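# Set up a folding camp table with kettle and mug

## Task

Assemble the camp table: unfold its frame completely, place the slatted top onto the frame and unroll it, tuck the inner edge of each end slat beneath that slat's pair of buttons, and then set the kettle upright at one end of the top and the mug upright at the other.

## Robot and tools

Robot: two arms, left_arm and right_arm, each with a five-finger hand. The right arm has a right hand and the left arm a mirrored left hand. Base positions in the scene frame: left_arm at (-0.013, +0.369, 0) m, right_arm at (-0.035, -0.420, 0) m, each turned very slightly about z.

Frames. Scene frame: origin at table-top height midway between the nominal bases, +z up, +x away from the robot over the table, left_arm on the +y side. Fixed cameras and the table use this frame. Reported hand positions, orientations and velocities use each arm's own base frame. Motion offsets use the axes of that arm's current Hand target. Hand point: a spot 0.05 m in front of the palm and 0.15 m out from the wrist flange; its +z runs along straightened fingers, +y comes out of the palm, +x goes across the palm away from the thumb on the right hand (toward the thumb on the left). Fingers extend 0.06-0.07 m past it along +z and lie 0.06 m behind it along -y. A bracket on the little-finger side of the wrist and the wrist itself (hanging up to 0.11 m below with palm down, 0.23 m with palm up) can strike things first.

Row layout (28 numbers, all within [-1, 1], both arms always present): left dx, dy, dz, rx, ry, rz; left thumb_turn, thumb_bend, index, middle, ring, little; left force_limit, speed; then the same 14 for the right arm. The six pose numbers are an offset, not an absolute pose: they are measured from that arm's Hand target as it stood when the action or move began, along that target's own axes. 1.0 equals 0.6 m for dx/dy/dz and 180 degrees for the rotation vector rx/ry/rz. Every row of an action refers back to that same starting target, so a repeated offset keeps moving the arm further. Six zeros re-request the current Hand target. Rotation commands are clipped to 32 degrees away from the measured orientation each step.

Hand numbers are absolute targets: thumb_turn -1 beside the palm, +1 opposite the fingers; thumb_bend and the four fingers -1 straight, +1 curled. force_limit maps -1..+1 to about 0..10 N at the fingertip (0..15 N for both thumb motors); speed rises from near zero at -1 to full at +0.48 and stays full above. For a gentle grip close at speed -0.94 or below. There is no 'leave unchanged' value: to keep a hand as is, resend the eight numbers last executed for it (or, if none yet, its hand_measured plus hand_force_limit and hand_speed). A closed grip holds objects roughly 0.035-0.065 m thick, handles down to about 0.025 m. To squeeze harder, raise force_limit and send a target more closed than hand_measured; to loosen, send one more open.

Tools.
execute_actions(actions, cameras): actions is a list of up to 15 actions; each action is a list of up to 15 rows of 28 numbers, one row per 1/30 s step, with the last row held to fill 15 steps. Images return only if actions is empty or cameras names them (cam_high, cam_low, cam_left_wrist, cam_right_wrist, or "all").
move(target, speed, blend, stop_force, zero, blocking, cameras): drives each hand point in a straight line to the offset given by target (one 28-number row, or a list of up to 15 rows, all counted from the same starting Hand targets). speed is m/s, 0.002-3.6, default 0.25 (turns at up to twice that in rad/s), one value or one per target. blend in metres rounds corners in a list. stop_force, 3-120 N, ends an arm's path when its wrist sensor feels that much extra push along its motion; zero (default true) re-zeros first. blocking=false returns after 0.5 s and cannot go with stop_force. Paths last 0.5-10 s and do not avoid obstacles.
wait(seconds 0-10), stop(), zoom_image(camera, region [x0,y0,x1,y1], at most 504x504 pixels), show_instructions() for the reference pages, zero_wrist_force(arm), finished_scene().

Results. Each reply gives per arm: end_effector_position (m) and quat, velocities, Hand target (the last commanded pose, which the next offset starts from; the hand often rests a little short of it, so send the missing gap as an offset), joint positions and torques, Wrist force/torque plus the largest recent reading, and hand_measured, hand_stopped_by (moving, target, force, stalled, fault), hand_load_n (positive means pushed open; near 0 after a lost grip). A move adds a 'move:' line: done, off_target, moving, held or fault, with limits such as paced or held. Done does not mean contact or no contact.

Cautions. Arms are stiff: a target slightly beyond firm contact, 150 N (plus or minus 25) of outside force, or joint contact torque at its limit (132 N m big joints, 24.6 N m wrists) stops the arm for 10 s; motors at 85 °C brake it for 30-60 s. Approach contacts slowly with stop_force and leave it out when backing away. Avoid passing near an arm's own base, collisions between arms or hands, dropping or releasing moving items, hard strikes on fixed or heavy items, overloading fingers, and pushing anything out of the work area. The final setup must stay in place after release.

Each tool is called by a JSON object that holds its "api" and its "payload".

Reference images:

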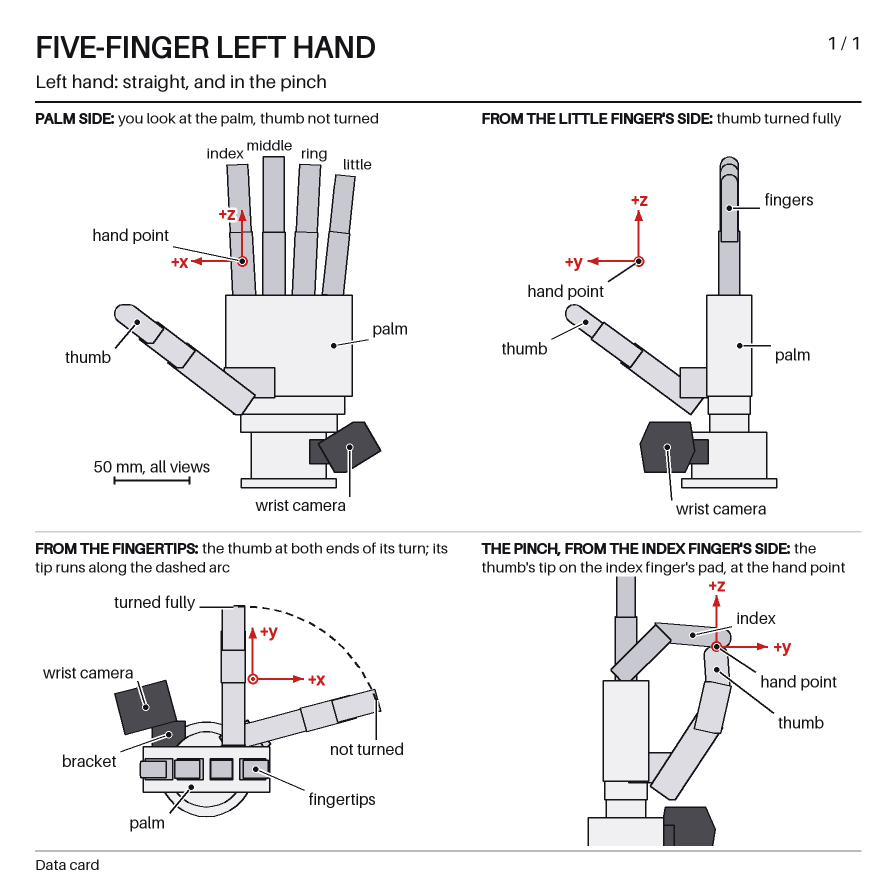

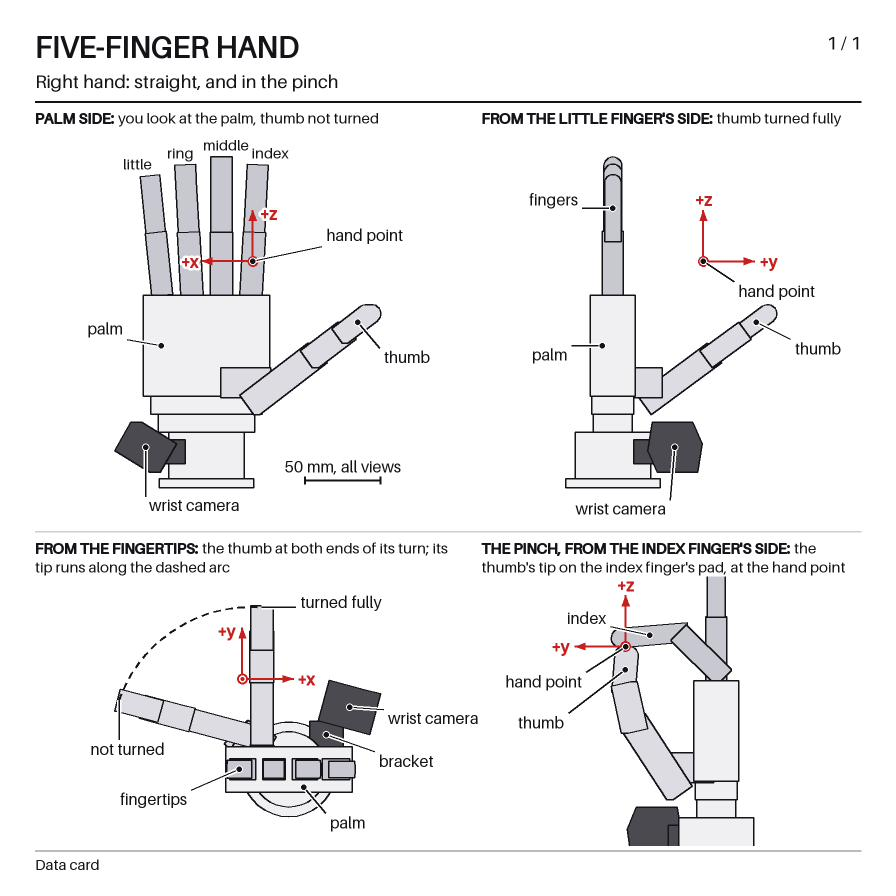

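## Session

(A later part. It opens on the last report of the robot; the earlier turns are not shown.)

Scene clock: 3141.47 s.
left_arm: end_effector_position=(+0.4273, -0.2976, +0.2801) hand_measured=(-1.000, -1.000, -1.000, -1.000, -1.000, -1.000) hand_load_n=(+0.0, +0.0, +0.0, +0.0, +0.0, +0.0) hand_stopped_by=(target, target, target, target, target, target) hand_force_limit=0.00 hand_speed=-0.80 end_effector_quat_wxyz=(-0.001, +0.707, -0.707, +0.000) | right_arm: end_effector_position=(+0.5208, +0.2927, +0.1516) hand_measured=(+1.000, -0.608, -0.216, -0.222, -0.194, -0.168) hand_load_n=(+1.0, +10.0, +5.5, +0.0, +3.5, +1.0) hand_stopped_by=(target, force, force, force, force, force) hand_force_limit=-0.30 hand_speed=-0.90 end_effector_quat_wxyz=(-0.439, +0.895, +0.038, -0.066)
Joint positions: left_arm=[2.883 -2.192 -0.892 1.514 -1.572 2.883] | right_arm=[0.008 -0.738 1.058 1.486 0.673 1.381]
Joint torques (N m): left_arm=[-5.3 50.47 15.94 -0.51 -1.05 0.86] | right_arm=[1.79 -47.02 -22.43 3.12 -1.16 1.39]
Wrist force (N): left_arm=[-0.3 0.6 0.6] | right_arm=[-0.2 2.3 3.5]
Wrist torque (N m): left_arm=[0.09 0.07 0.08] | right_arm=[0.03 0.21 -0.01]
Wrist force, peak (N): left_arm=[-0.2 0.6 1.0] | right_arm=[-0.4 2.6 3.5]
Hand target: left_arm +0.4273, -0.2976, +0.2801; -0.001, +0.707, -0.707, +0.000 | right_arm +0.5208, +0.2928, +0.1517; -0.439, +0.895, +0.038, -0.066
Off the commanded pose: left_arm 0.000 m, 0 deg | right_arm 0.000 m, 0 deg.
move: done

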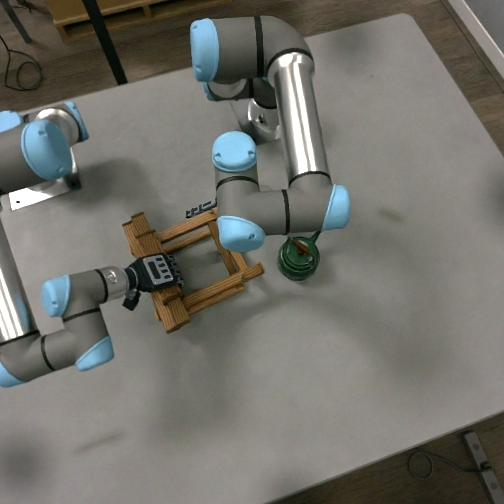

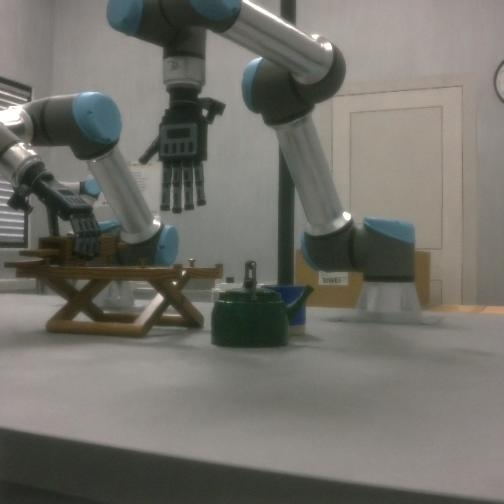

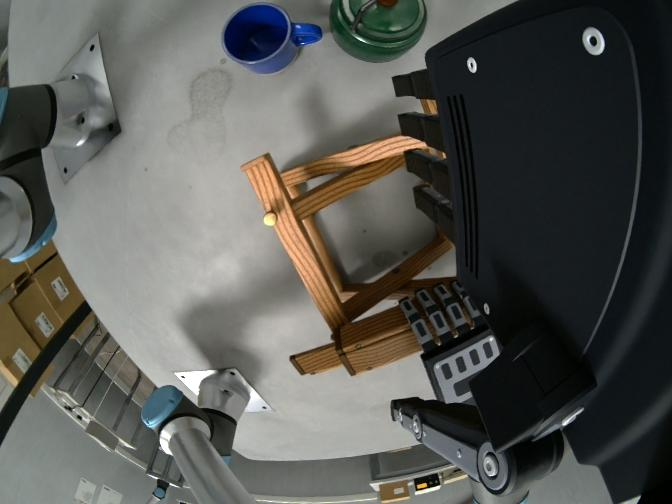

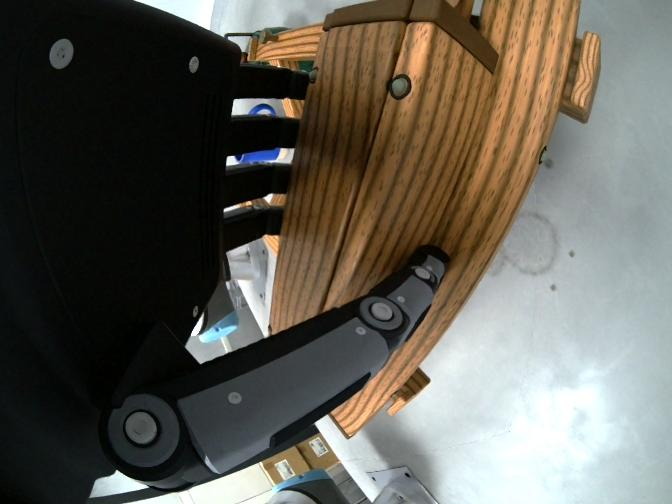

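{"api": "move", "payload": {"target": [0,0,0,0,0,0,-1,-1,-1,-1,-1,-1,0,-0.8,0.0002,-0.0190,0.0275,0,0,0,1,0.1,0.1,0.1,0.1,0.1,-0.3,-0.9], "speed": 0.02, "stop_force": 4, "cameras": ["all"]}}

{"api": "zoom_image", "payload": {"camera": "cam_low", "region": [0, 210, 130, 310]}}

{"api": "zoom_image", "payload": {"camera": "cam_left_wrist", "region": [260, 270, 420, 390]}}

{"api": "zoom_image", "payload": {"camera": "cam_right_wrist", "region": [400, 0, 640, 200]}}

Scene clock: 3165.73 s.
left_arm: end_effector_position=(+0.4273, -0.2976, +0.2801) hand_measured=(-1.000, -1.000, -1.000, -1.000, -1.000, -1.000) hand_load_n=(+0.0, +0.0, +0.0, -0.5, +0.0, +0.0) hand_stopped_by=(target, target, target, target, target, target) hand_force_limit=0.00 hand_speed=-0.80 end_effector_quat_wxyz=(-0.001, +0.707, -0.707, +0.000) | right_arm: end_effector_position=(+0.5183, +0.3127, +0.1507) hand_measured=(+1.000, -0.608, -0.216, -0.222, -0.194, -0.168) hand_load_n=(+1.5, +10.0, +5.5, +0.0, +3.5, +1.0) hand_stopped_by=(target, force, force, force, force, force) hand_force_limit=-0.30 hand_speed=-0.90 end_effector_quat_wxyz=(-0.439, +0.895, +0.038, -0.066)
Joint positions: left_arm=[2.883 -2.192 -0.892 1.514 -1.572 2.883] | right_arm=[0.042 -0.732 1.038 1.458 0.666 1.434]
Joint torques (N m): left_arm=[-4.52 50.85 11.6 -0.65 -0.96 0.29] | right_arm=[-8.02 -58.99 -10.47 4.55 -1.13 -2.45]
Wrist force (N): left_arm=[-0.6 0.6 0.6] | right_arm=[-0.4 1.8 2.6]
Wrist torque (N m): left_arm=[0.08 0.10 0.06] | right_arm=[-0.03 0.11 -0.12]
Wrist force, peak (N): left_arm=[-0.4 0.8 0.8] | right_arm=[0.1 2.5 3.7]
Hand target: left_arm +0.4273, -0.2976, +0.2801; -0.001, +0.707, -0.707, +0.000 | right_arm +0.5183, +0.3127, +0.1507; -0.439, +0.895, +0.038, -0.066
Off the commanded pose: left_arm 0.000 m, 0 deg | right_arm 0.000 m, 0 deg.
move: done

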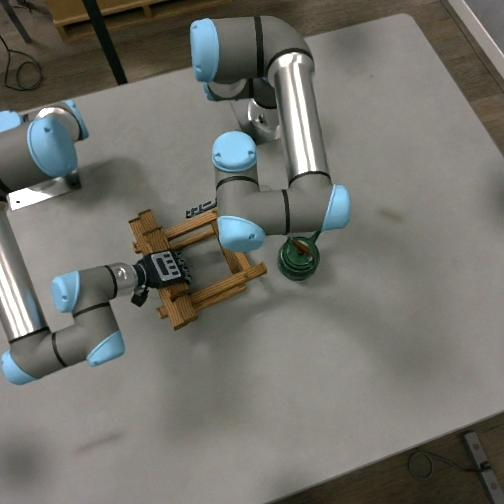

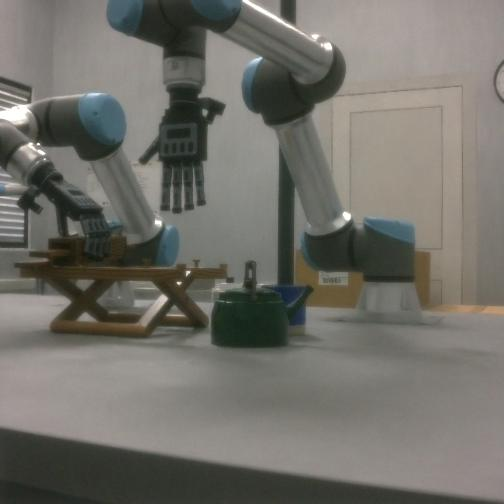

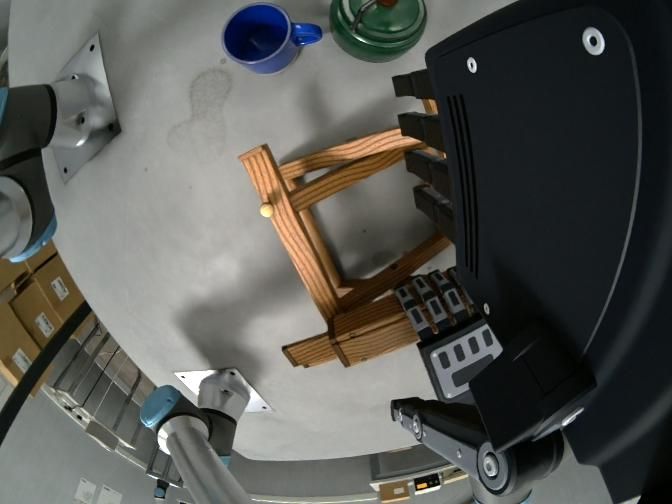

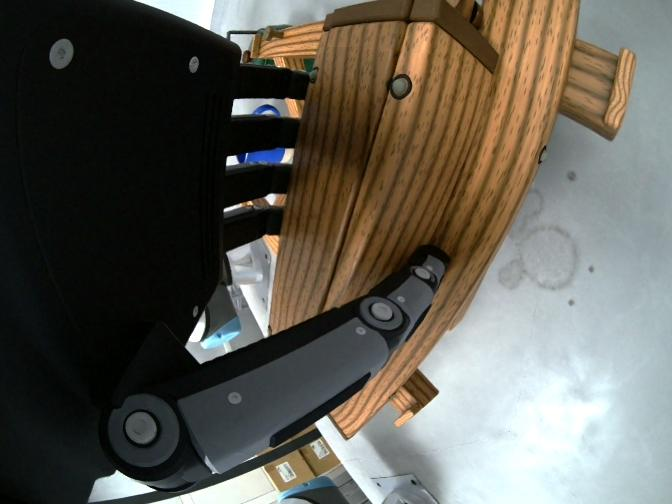

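Scaled by 3.877 from the camera's 504x504 image, which has a finer 720x720 frame.

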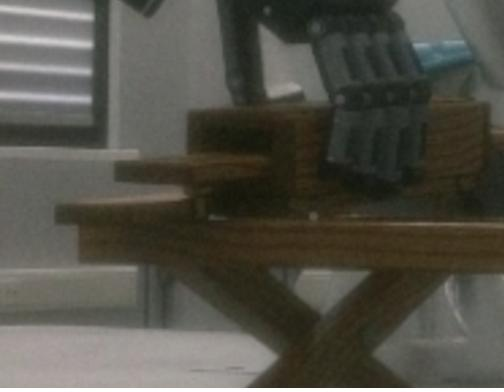

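Scaled by 3.150 from the camera's 672x504 image, which has a finer 960x720 frame.

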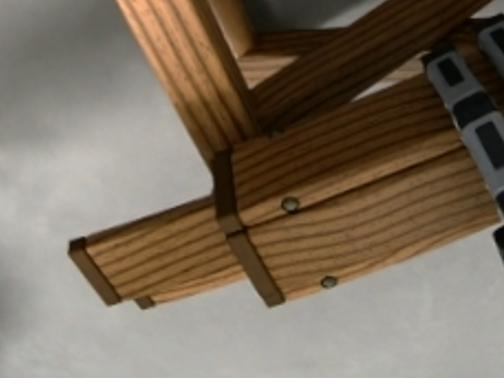

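Scaled by 2.100 from the camera's 672x504 image, which has a finer 960x720 frame.

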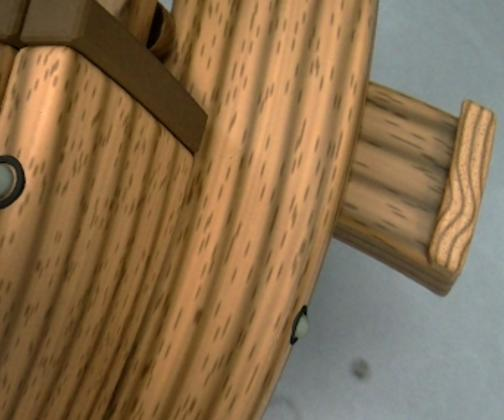

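{"api": "move", "payload": {"target": [0,0,0,0,0,0,-1,-1,-1,-1,-1,-1,0,-0.8,0.001,0.0080,0.0060,0,0,0,1,0.1,0.1,0.1,0.1,0.1,-0.3,-0.9], "speed": 0.02, "stop_force": 4, "cameras": []}}

{"api": "move", "payload": {"target": [0,0,0,0,0,0,-1,-1,-1,-1,-1,-1,0,-0.8,0,0,0,0,0,0,1,-0.85,-0.6,-0.6,-0.6,-0.6,-0.3,-0.85], "cameras": ["all"]}}

{"api": "zoom_image", "payload": {"camera": "cam_low", "region": [0, 210, 130, 310]}}

{"api": "zoom_image", "payload": {"camera": "cam_right_wrist", "region": [300, 0, 640, 450]}}

Scene clock: 3280.50 s.
left_arm: end_effector_position=(+0.4273, -0.2976, +0.2801) hand_measured=(-1.000, -1.000, -1.000, -1.000, -1.000, -1.000) hand_load_n=(+0.0, +0.0, +0.0, +0.0, +0.0, +0.0) hand_stopped_by=(target, target, target, target, target, target) hand_force_limit=0.00 hand_speed=-0.80 end_effector_quat_wxyz=(-0.001, +0.707, -0.707, +0.000) | right_arm: end_effector_position=(+0.5183, +0.3127, +0.1496) hand_measured=(+1.000, -0.608, -0.216, -0.222, -0.194, -0.168) hand_load_n=(+2.0, +9.5, +6.0, +0.0, +3.5, +0.5) hand_stopped_by=(target, force, force, force, force, force) hand_force_limit=-0.30 hand_speed=-0.90 end_effector_quat_wxyz=(-0.439, +0.895, +0.038, -0.066)
Joint positions: left_arm=[2.883 -2.192 -0.892 1.514 -1.572 2.883] | right_arm=[0.042 -0.731 1.04 1.456 0.666 1.434]
Joint torques (N m): left_arm=[-4.3 50.4 12.03 -0.54 -0.82 0] | right_arm=[-2.68 -67.97 -28.99 4.23 -1.05 -1.64]
Wrist force (N): left_arm=[-0.7 0.5 0.7] | right_arm=[-0.4 1.8 2.8]
Wrist torque (N m): left_arm=[0.06 0.13 0.07] | right_arm=[0.01 0.07 0.01]
Wrist force, peak (N): left_arm=[-0.6 0.9 0.4] | right_arm=[-1.2 -5.1 -3.6]
Hand target: left_arm +0.4273, -0.2976, +0.2801; -0.001, +0.707, -0.707, +0.000 | right_arm +0.5183, +0.3127, +0.1496; -0.439, +0.895, +0.038, -0.066 (not the last commanded pose)
Off the commanded pose: left_arm 0.000 m, 0 deg | right_arm 0.005 m, 0 deg.
move: contact (right_arm)
No camera images: "cameras" was empty.

Scene clock: 3281.90 s.
left_arm: end_effector_position=(+0.4273, -0.2976, +0.2801) hand_measured=(-1.000, -1.000, -1.000, -1.000, -1.000, -1.000) hand_load_n=(+0.0, +0.0, +0.0, +0.0, +0.0, +0.0) hand_stopped_by=(target, target, target, target, target, target) hand_force_limit=0.00 hand_speed=-0.80 end_effector_quat_wxyz=(-0.001, +0.707, -0.707, +0.000) | right_arm: end_effector_position=(+0.5183, +0.3127, +0.1496) hand_measured=(+1.000, -0.848, -0.600, -0.600, -0.600, -0.600) hand_load_n=(-0.5, -3.0, +0.5, +0.0, +0.0, +0.0) hand_stopped_by=(target, target, target, target, target, target) hand_force_limit=-0.30 hand_speed=-0.85 end_effector_quat_wxyz=(-0.439, +0.895, +0.038, -0.066)
Joint positions: left_arm=[2.883 -2.192 -0.892 1.514 -1.572 2.883] | right_arm=[0.042 -0.731 1.04 1.456 0.666 1.434]
Joint torques (N m): left_arm=[-3.5 51.51 11.72 -0.72 -0.66 -0.25] | right_arm=[1.57 -57.92 -22.06 2.21 -0.92 -0.27]
Wrist force (N): left_arm=[-0.3 0.5 0.7] | right_arm=[-0.8 -6.6 -0.5]
Wrist torque (N m): left_arm=[0.06 0.07 0.08] | right_arm=[-0.30 0.15 -0.16]
Wrist force, peak (N): left_arm=[-0.7 0.6 0.8] | right_arm=[-0.8 -6.7 -0.5]
Hand target: left_arm +0.4273, -0.2976, +0.2801; -0.001, +0.707, -0.707, +0.000 | right_arm +0.5183, +0.3127, +0.1496; -0.439, +0.895, +0.038, -0.066
Off the commanded pose: left_arm 0.000 m, 0 deg | right_arm 0.000 m, 0 deg.
move: done

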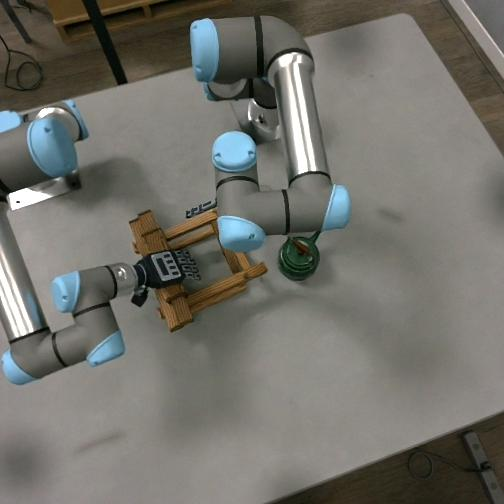

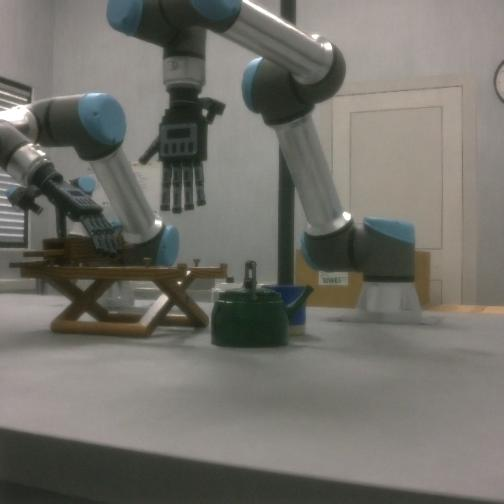

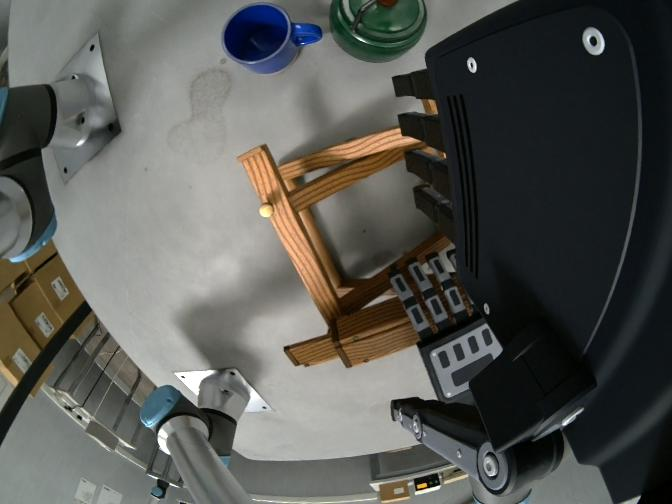

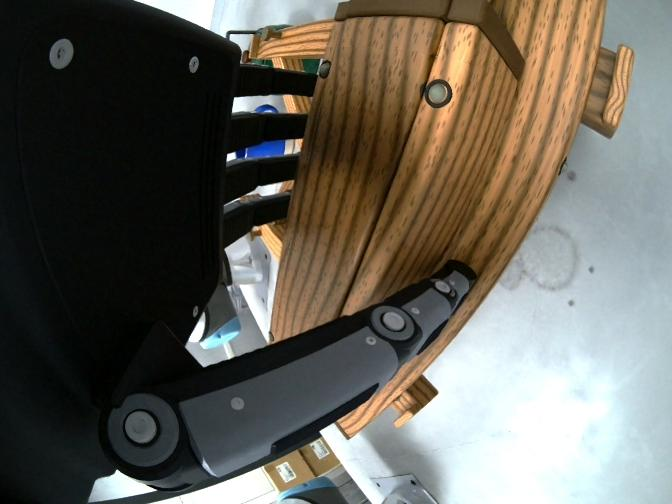

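Scaled by 3.877 from the camera's 504x504 image, which has a finer 720x720 frame.

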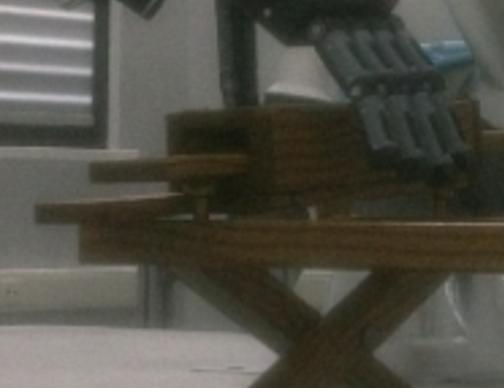

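Scaled by 1.120 from the camera's 672x504 image, which has a finer 960x720 frame.

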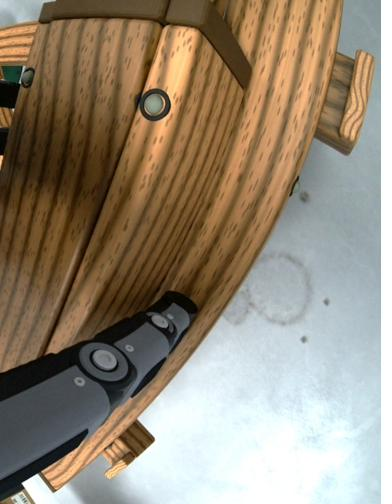

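{"api": "move", "payload": {"target": [0,0,0,0,0,0,-1,-1,-1,-1,-1,-1,0,-0.8,-0.0007,-0.0066,-0.0050,0,0,0,1,-1,-1,-1,-1,-1,-0.3,-0.6], "speed": 0.03, "cameras": ["cam_right_wrist","cam_low"]}}

{"api": "zoom_image", "payload": {"camera": "cam_low", "region": [0, 210, 130, 310]}}

{"api": "zoom_image", "payload": {"camera": "cam_right_wrist", "region": [300, 0, 640, 450]}}

Scene clock: 3299.67 s.
left_arm: end_effector_position=(+0.4273, -0.2976, +0.2801) hand_measured=(-1.000, -1.000, -1.000, -1.000, -1.000, -1.000) hand_load_n=(+0.5, -0.5, +0.0, +0.0, +0.0, +0.0) hand_stopped_by=(target, target, target, target, target, target) hand_force_limit=0.00 hand_speed=-0.80 end_effector_quat_wxyz=(-0.001, +0.707, -0.707, +0.000) | right_arm: end_effector_position=(+0.5183, +0.3127, +0.1547) hand_measured=(+1.000, -1.000, -1.000, -1.000, -1.000, -1.000) hand_load_n=(+0.5, +0.0, +0.0, +0.0, +0.0, +0.0) hand_stopped_by=(target, target, target, target, target, target) hand_force_limit=-0.30 hand_speed=-0.60 end_effector_quat_wxyz=(-0.439, +0.895, +0.038, -0.066)
Joint positions: left_arm=[2.883 -2.192 -0.892 1.514 -1.572 2.883] | right_arm=[0.042 -0.735 1.034 1.466 0.666 1.435]
Joint torques (N m): left_arm=[-3.38 50.9 11.6 -0.62 -0.72 -0.76] | right_arm=[2.99 -59.87 -22.51 2.34 -1.48 1.78]
Wrist force (N): left_arm=[-0.5 0.4 0.3] | right_arm=[-0.4 -0.6 1.4]
Wrist torque (N m): left_arm=[0.07 0.08 0.08] | right_arm=[-0.07 0.11 -0.08]
Wrist force, peak (N): left_arm=[-0.6 0.7 0.8] | right_arm=[-1.0 -6.9 -0.6]
Hand target: left_arm +0.4273, -0.2976, +0.2801; -0.001, +0.707, -0.707, +0.000 | right_arm +0.5183, +0.3127, +0.1546; -0.439, +0.895, +0.038, -0.066
Off the commanded pose: left_arm 0.000 m, 0 deg | right_arm 0.000 m, 0 deg.
move: done
Images, in order (width x height): cam_low 504x504, cam_right_wrist 672x504.

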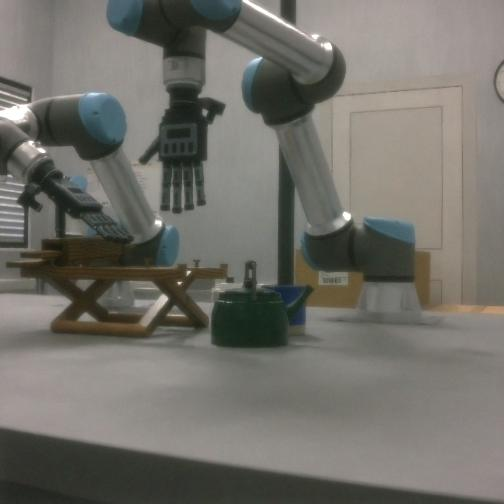

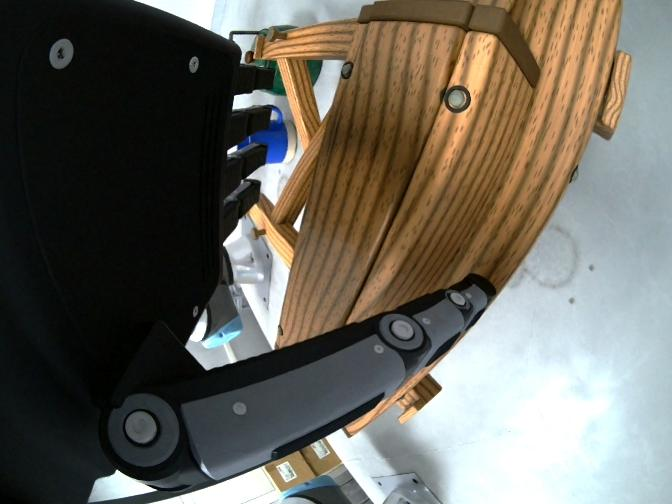

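Scaled by 3.877 from the camera's 504x504 image, which has a finer 720x720 frame.

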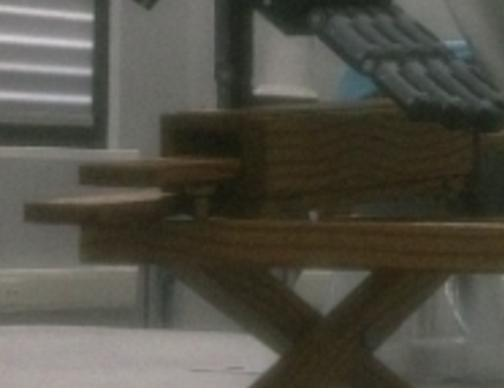

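Scaled by 1.120 from the camera's 672x504 image, which has a finer 960x720 frame.

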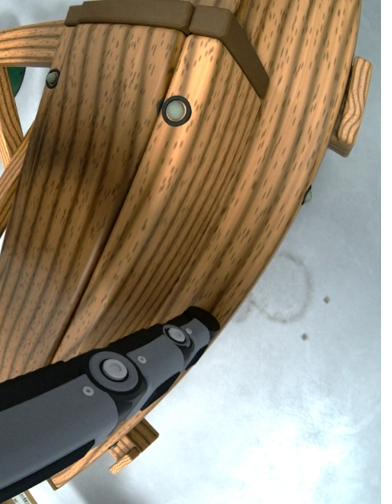

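{"api": "move", "payload": {"target": [[0,0,0,0,0,0,-1,-1,-1,-1,-1,-1,0,-0.8,-0.0042,-0.0395,-0.0302,0,0,0,1,-1,-1,-1,-1,-1,-0.3,-0.6],[0,0,0,0,0,0,-1,-1,-1,-1,-1,-1,0,-0.8,-0.0127,-0.1,-0.130,0,0,0,1,-1,-1,-1,-1,-1,-0.3,-0.6]], "speed": [0.05,0.15], "blend": 0.01, "cameras": ["all"]}}

{"api": "zoom_image", "payload": {"camera": "cam_high", "region": [110, 190, 290, 350]}}

{"api": "zoom_image", "payload": {"camera": "cam_right_wrist", "region": [220, 0, 640, 400]}}

{"api": "zoom_image", "payload": {"camera": "cam_left_wrist", "region": [250, 230, 480, 400]}}

Scene clock: 3317.73 s.
left_arm: end_effector_position=(+0.4273, -0.2976, +0.2801) hand_measured=(-1.000, -1.000, -1.000, -1.000, -1.000, -1.000) hand_load_n=(+0.0, +0.0, +0.0, +0.0, +0.0, +0.0) hand_stopped_by=(target, target, target, target, target, target) hand_force_limit=0.00 hand_speed=-0.80 end_effector_quat_wxyz=(-0.001, +0.707, -0.707, +0.000) | right_arm: end_effector_position=(+0.5221, +0.2875, +0.2500) hand_measured=(+1.000, -1.000, -1.000, -1.000, -1.000, -1.000) hand_load_n=(+0.0, +0.0, +0.0, +0.0, +0.0, +0.0) hand_stopped_by=(target, target, target, target, target, target) hand_force_limit=-0.30 hand_speed=-0.60 end_effector_quat_wxyz=(-0.439, +0.895, +0.038, -0.066)
Joint positions: left_arm=[2.883 -2.192 -0.892 1.514 -1.572 2.883] | right_arm=[-0.001 -0.798 0.911 1.703 0.675 1.368]
Joint torques (N m): left_arm=[-2.44 50.81 11.5 -0.67 -0.48 -0.89] | right_arm=[6.13 -38.6 -13.76 3.79 -2.29 1.82]
Wrist force (N): left_arm=[-0.5 0.6 0.4] | right_arm=[-0.6 0.2 1.3]
Wrist torque (N m): left_arm=[0.09 0.10 0.07] | right_arm=[0.06 0.14 -0.06]
Wrist force, peak (N): left_arm=[-0.6 0.7 0.7] | right_arm=[-0.5 -0.3 2.2]
Hand target: left_arm +0.4273, -0.2976, +0.2801; -0.001, +0.707, -0.707, +0.000 | right_arm +0.5220, +0.2876, +0.2500; -0.439, +0.895, +0.038, -0.066
Off the commanded pose: left_arm 0.000 m, 0 deg | right_arm 0.000 m, 0 deg.
move: done

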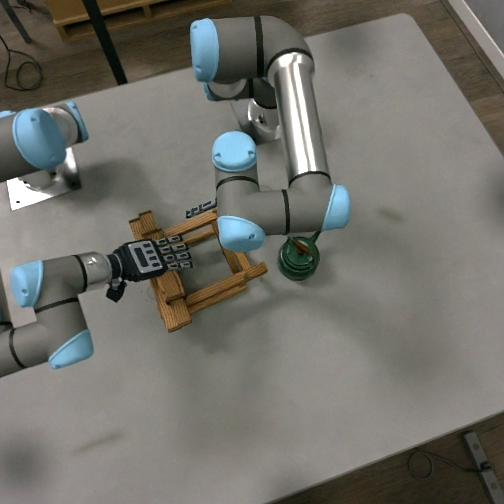

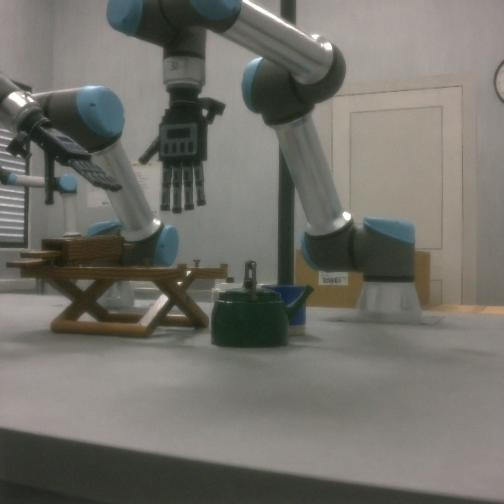

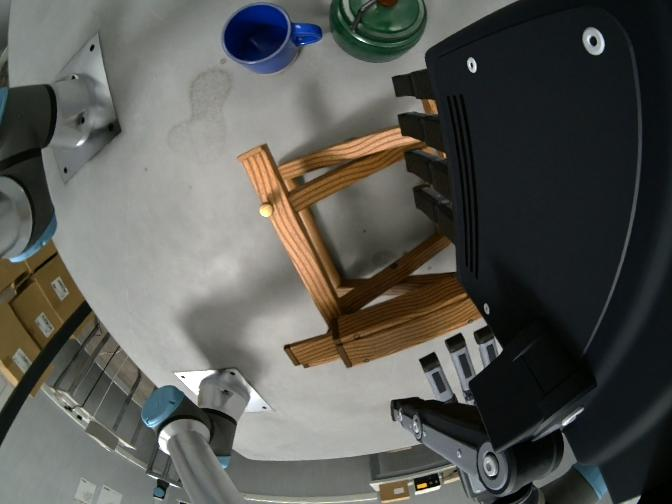

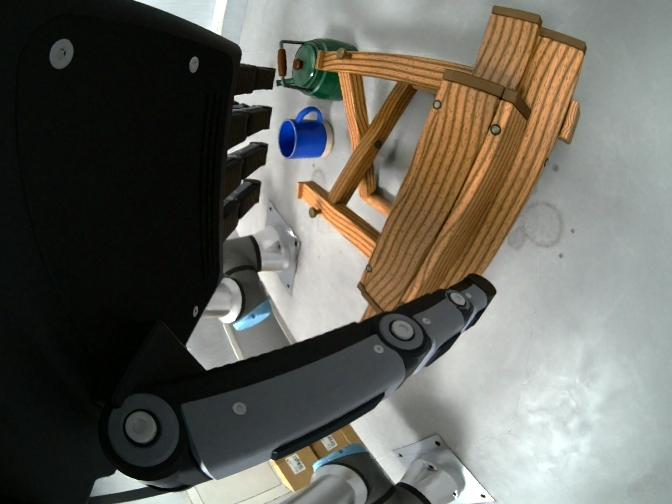

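Scaled by 2.800 from the camera's 504x504 image, which has a finer 720x720 frame.

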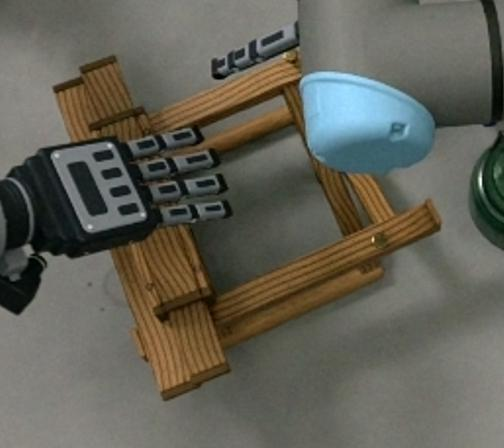

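Scaled by 1.200 from the camera's 672x504 image, which has a finer 960x720 frame.

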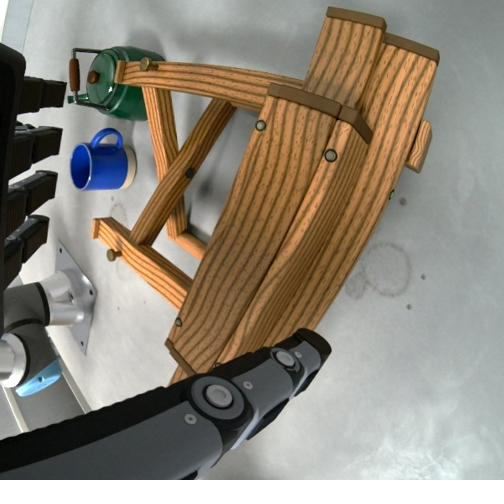

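Scaled by 2.191 from the camera's 672x504 image, which has a finer 960x720 frame.

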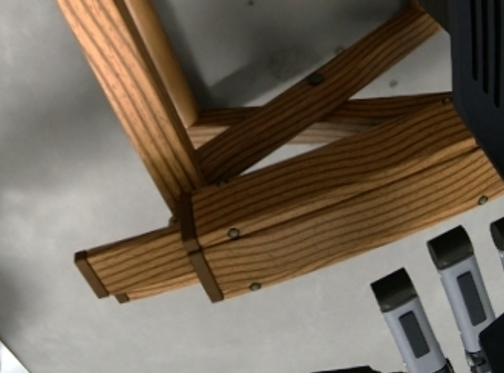

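{"api": "move", "payload": {"target": [-0.2,0.15,-0.05,0,0,-0.45,-1,-1,-1,-1,-1,-1,0,-0.8,0.236,-0.0316,0.0504,-0.2918,0.0249,-0.0129,1,-1,-1,-1,-1,-1,-0.3,-0.6], "speed": 0.2, "cameras": ["all"]}}

Scene clock: 3740.23 s.
left_arm: end_effector_position=(+0.3372, -0.1776, +0.3101) hand_measured=(-1.000, -1.000, -1.000, -1.000, -1.000, -1.000) hand_load_n=(+0.0, +0.0, +0.0, +0.0, +0.0, +0.0) hand_stopped_by=(target, target, target, target, target, target) hand_force_limit=0.00 hand_speed=-0.80 end_effector_quat_wxyz=(+0.000, +0.997, -0.078, +0.000) | right_arm: end_effector_position=(+0.6560, +0.3398, +0.2339) hand_measured=(+1.000, -1.000, -1.000, -1.000, -1.000, -1.000) hand_load_n=(+0.0, +0.0, +0.0, +0.0, +0.0, +0.0) hand_stopped_by=(target, target, target, target, target, target) hand_force_limit=-0.30 hand_speed=-0.60 end_effector_quat_wxyz=(-0.095, +0.963, +0.108, +0.230)
Joint positions: left_arm=[3.205 -1.61 -1.6 1.64 -1.571 1.791] | right_arm=[0.346 -0.474 0.035 1.512 1.495 1.713]
Joint torques (N m): left_arm=[-6.1 7.95 28.99 -1.07 -0.88 -0.24] | right_arm=[7.48 -46.95 -27.46 2.41 0.95 -2.25]
Wrist force (N): left_arm=[-0.6 0.4 0.3] | right_arm=[-0.9 0.6 0.4]
Wrist torque (N m): left_arm=[0.07 0.10 -0.06] | right_arm=[0.09 0.32 0.21]
Wrist force, peak (N): left_arm=[-1.0 0.5 0.7] | right_arm=[-0.8 -0.1 1.7]
Hand target: left_arm +0.3372, -0.1776, +0.3101; +0.000, +0.997, -0.078, +0.000 | right_arm +0.6572, +0.3406, +0.2345; +0.000, +0.998, +0.064, +0.000
Off the commanded pose: left_arm 0.000 m, 0 deg | right_arm 0.002 m, 29 deg.
elbow stopped short (right arm): the move would have taken joint 3 (elbow) straighter than the controller allows.
move: off_target (right_arm)

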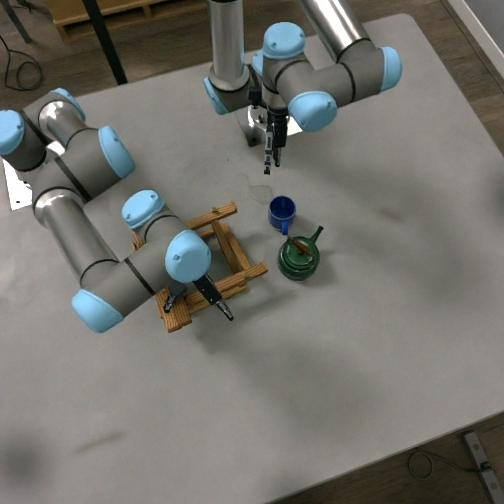

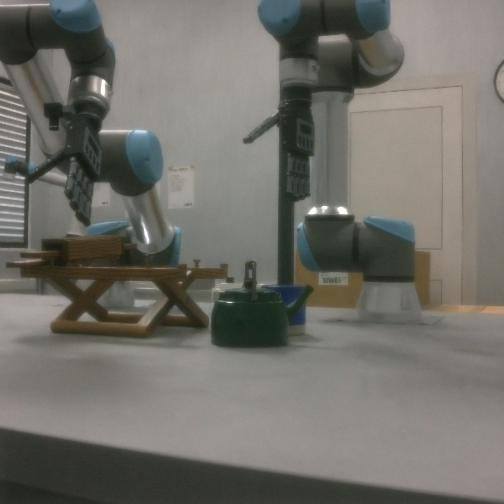

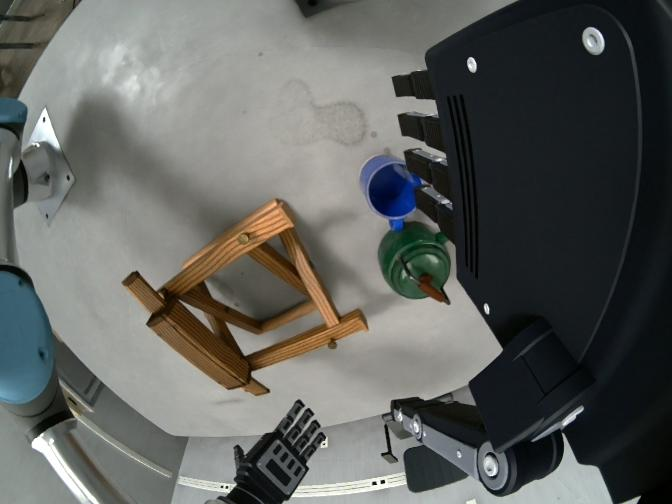

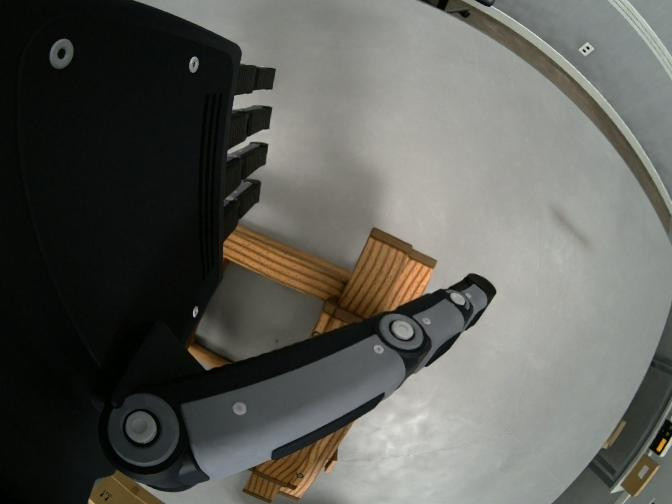

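{"api": "move", "payload": {"target": [[-0.161,0.231,-0.0167,0.2146,0.1588,0.3833,-1,-1,-1,-1,-1,-1,0,-0.8,-0.3627,0.2052,-0.083,0,0,0,1,-1,-1,-1,-1,-1,-0.3,-0.6],[-0.102,0.3738,0.2,0.2146,0.1588,0.3833,-1,-1,-1,-1,-1,1,0,-0.3,-0.3627,0.2052,-0.083,0,0,0,1,-1,-1,-1,-1,-1,-0.3,-0.6]], "speed": 0.2, "cameras": ["all"]}}

{"api": "zoom_image", "payload": {"camera": "cam_high", "region": [90, 130, 290, 340]}}

{"api": "zoom_image", "payload": {"camera": "cam_low", "region": [0, 150, 240, 350]}}

Scene clock: 3809.40 s.
left_arm: end_effector_position=(+0.2418, -0.3895, +0.1899) hand_measured=(-1.000, -1.000, -1.000, -1.000, -1.000, +1.000) hand_load_n=(+0.0, +0.0, +0.0, +0.0, -0.5, +0.0) hand_stopped_by=(target, target, target, target, target, target) hand_force_limit=0.00 hand_speed=-0.30 end_effector_quat_wxyz=(-0.289, +0.697, -0.606, +0.251) | right_arm: end_effector_position=(+0.4571, +0.1907, +0.2845) hand_measured=(+1.000, -1.000, -1.000, -1.000, -1.000, -1.000) hand_load_n=(+0.0, +0.0, +0.0, +0.0, +0.0, +0.0) hand_stopped_by=(target, target, target, target, target, target) hand_force_limit=-0.30 hand_speed=-0.60 end_effector_quat_wxyz=(+0.000, +0.998, +0.064, +0.000)
Joint positions: left_arm=[2.187 -1.78 -1.692 2.332 -2.251 2.202] | right_arm=[0.239 -0.986 0.94 1.617 1.571 1.682]
Joint torques (N m): left_arm=[6.13 13.41 12.34 -0.24 -0.01 -1.01] | right_arm=[8 -32.04 -28.22 1.08 -1.35 1.84]
Wrist force (N): left_arm=[-0.4 0.1 0.8] | right_arm=[0.0 -0.1 -0.2]
Wrist torque (N m): left_arm=[-0.09 0.15 0.05] | right_arm=[0.08 0.13 0.17]
Wrist force, peak (N): left_arm=[0.6 0.9 1.9] | right_arm=[-1.0 0.7 0.7]
Hand target: left_arm +0.2418, -0.3895, +0.1899; -0.289, +0.697, -0.606, +0.251 | right_arm +0.4571, +0.1907, +0.2845; +0.000, +0.998, +0.064, +0.000
Off the commanded pose: left_arm 0.000 m, 0 deg | right_arm 0.000 m, 0 deg.
move: done

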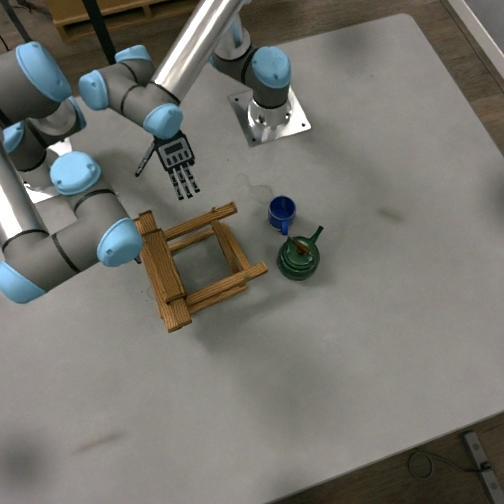

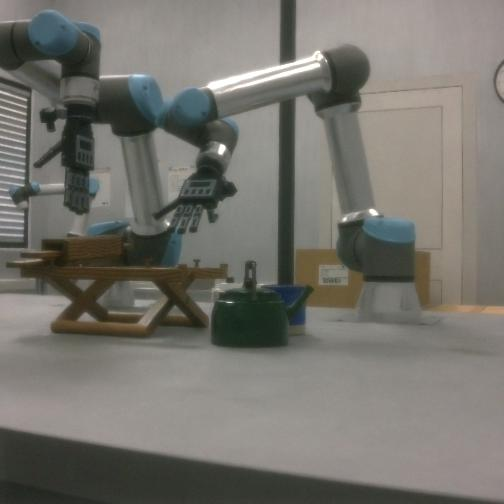

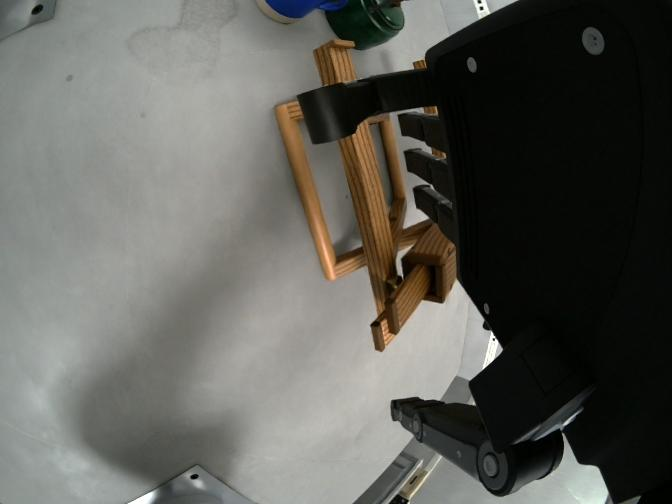

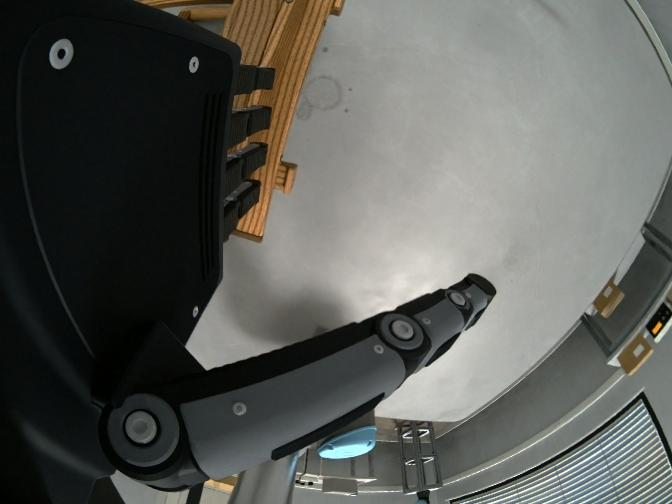

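Scaled by 2.400 from the camera's 504x504 image, which has a finer 720x720 frame.

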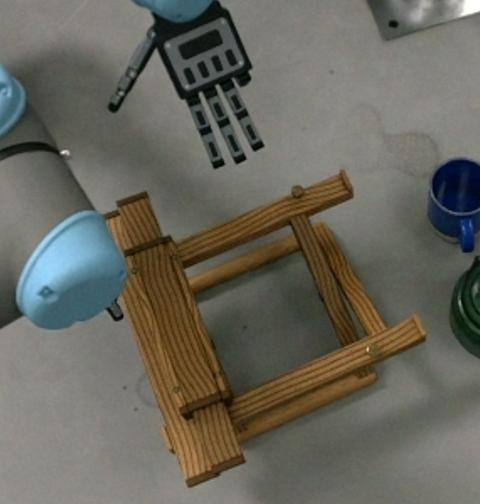

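Scaled by 2.100 from the camera's 504x504 image, which has a finer 720x720 frame.

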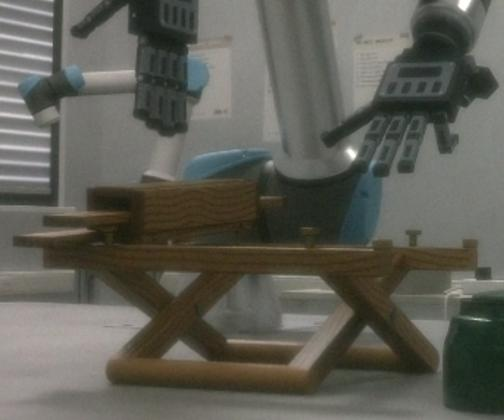

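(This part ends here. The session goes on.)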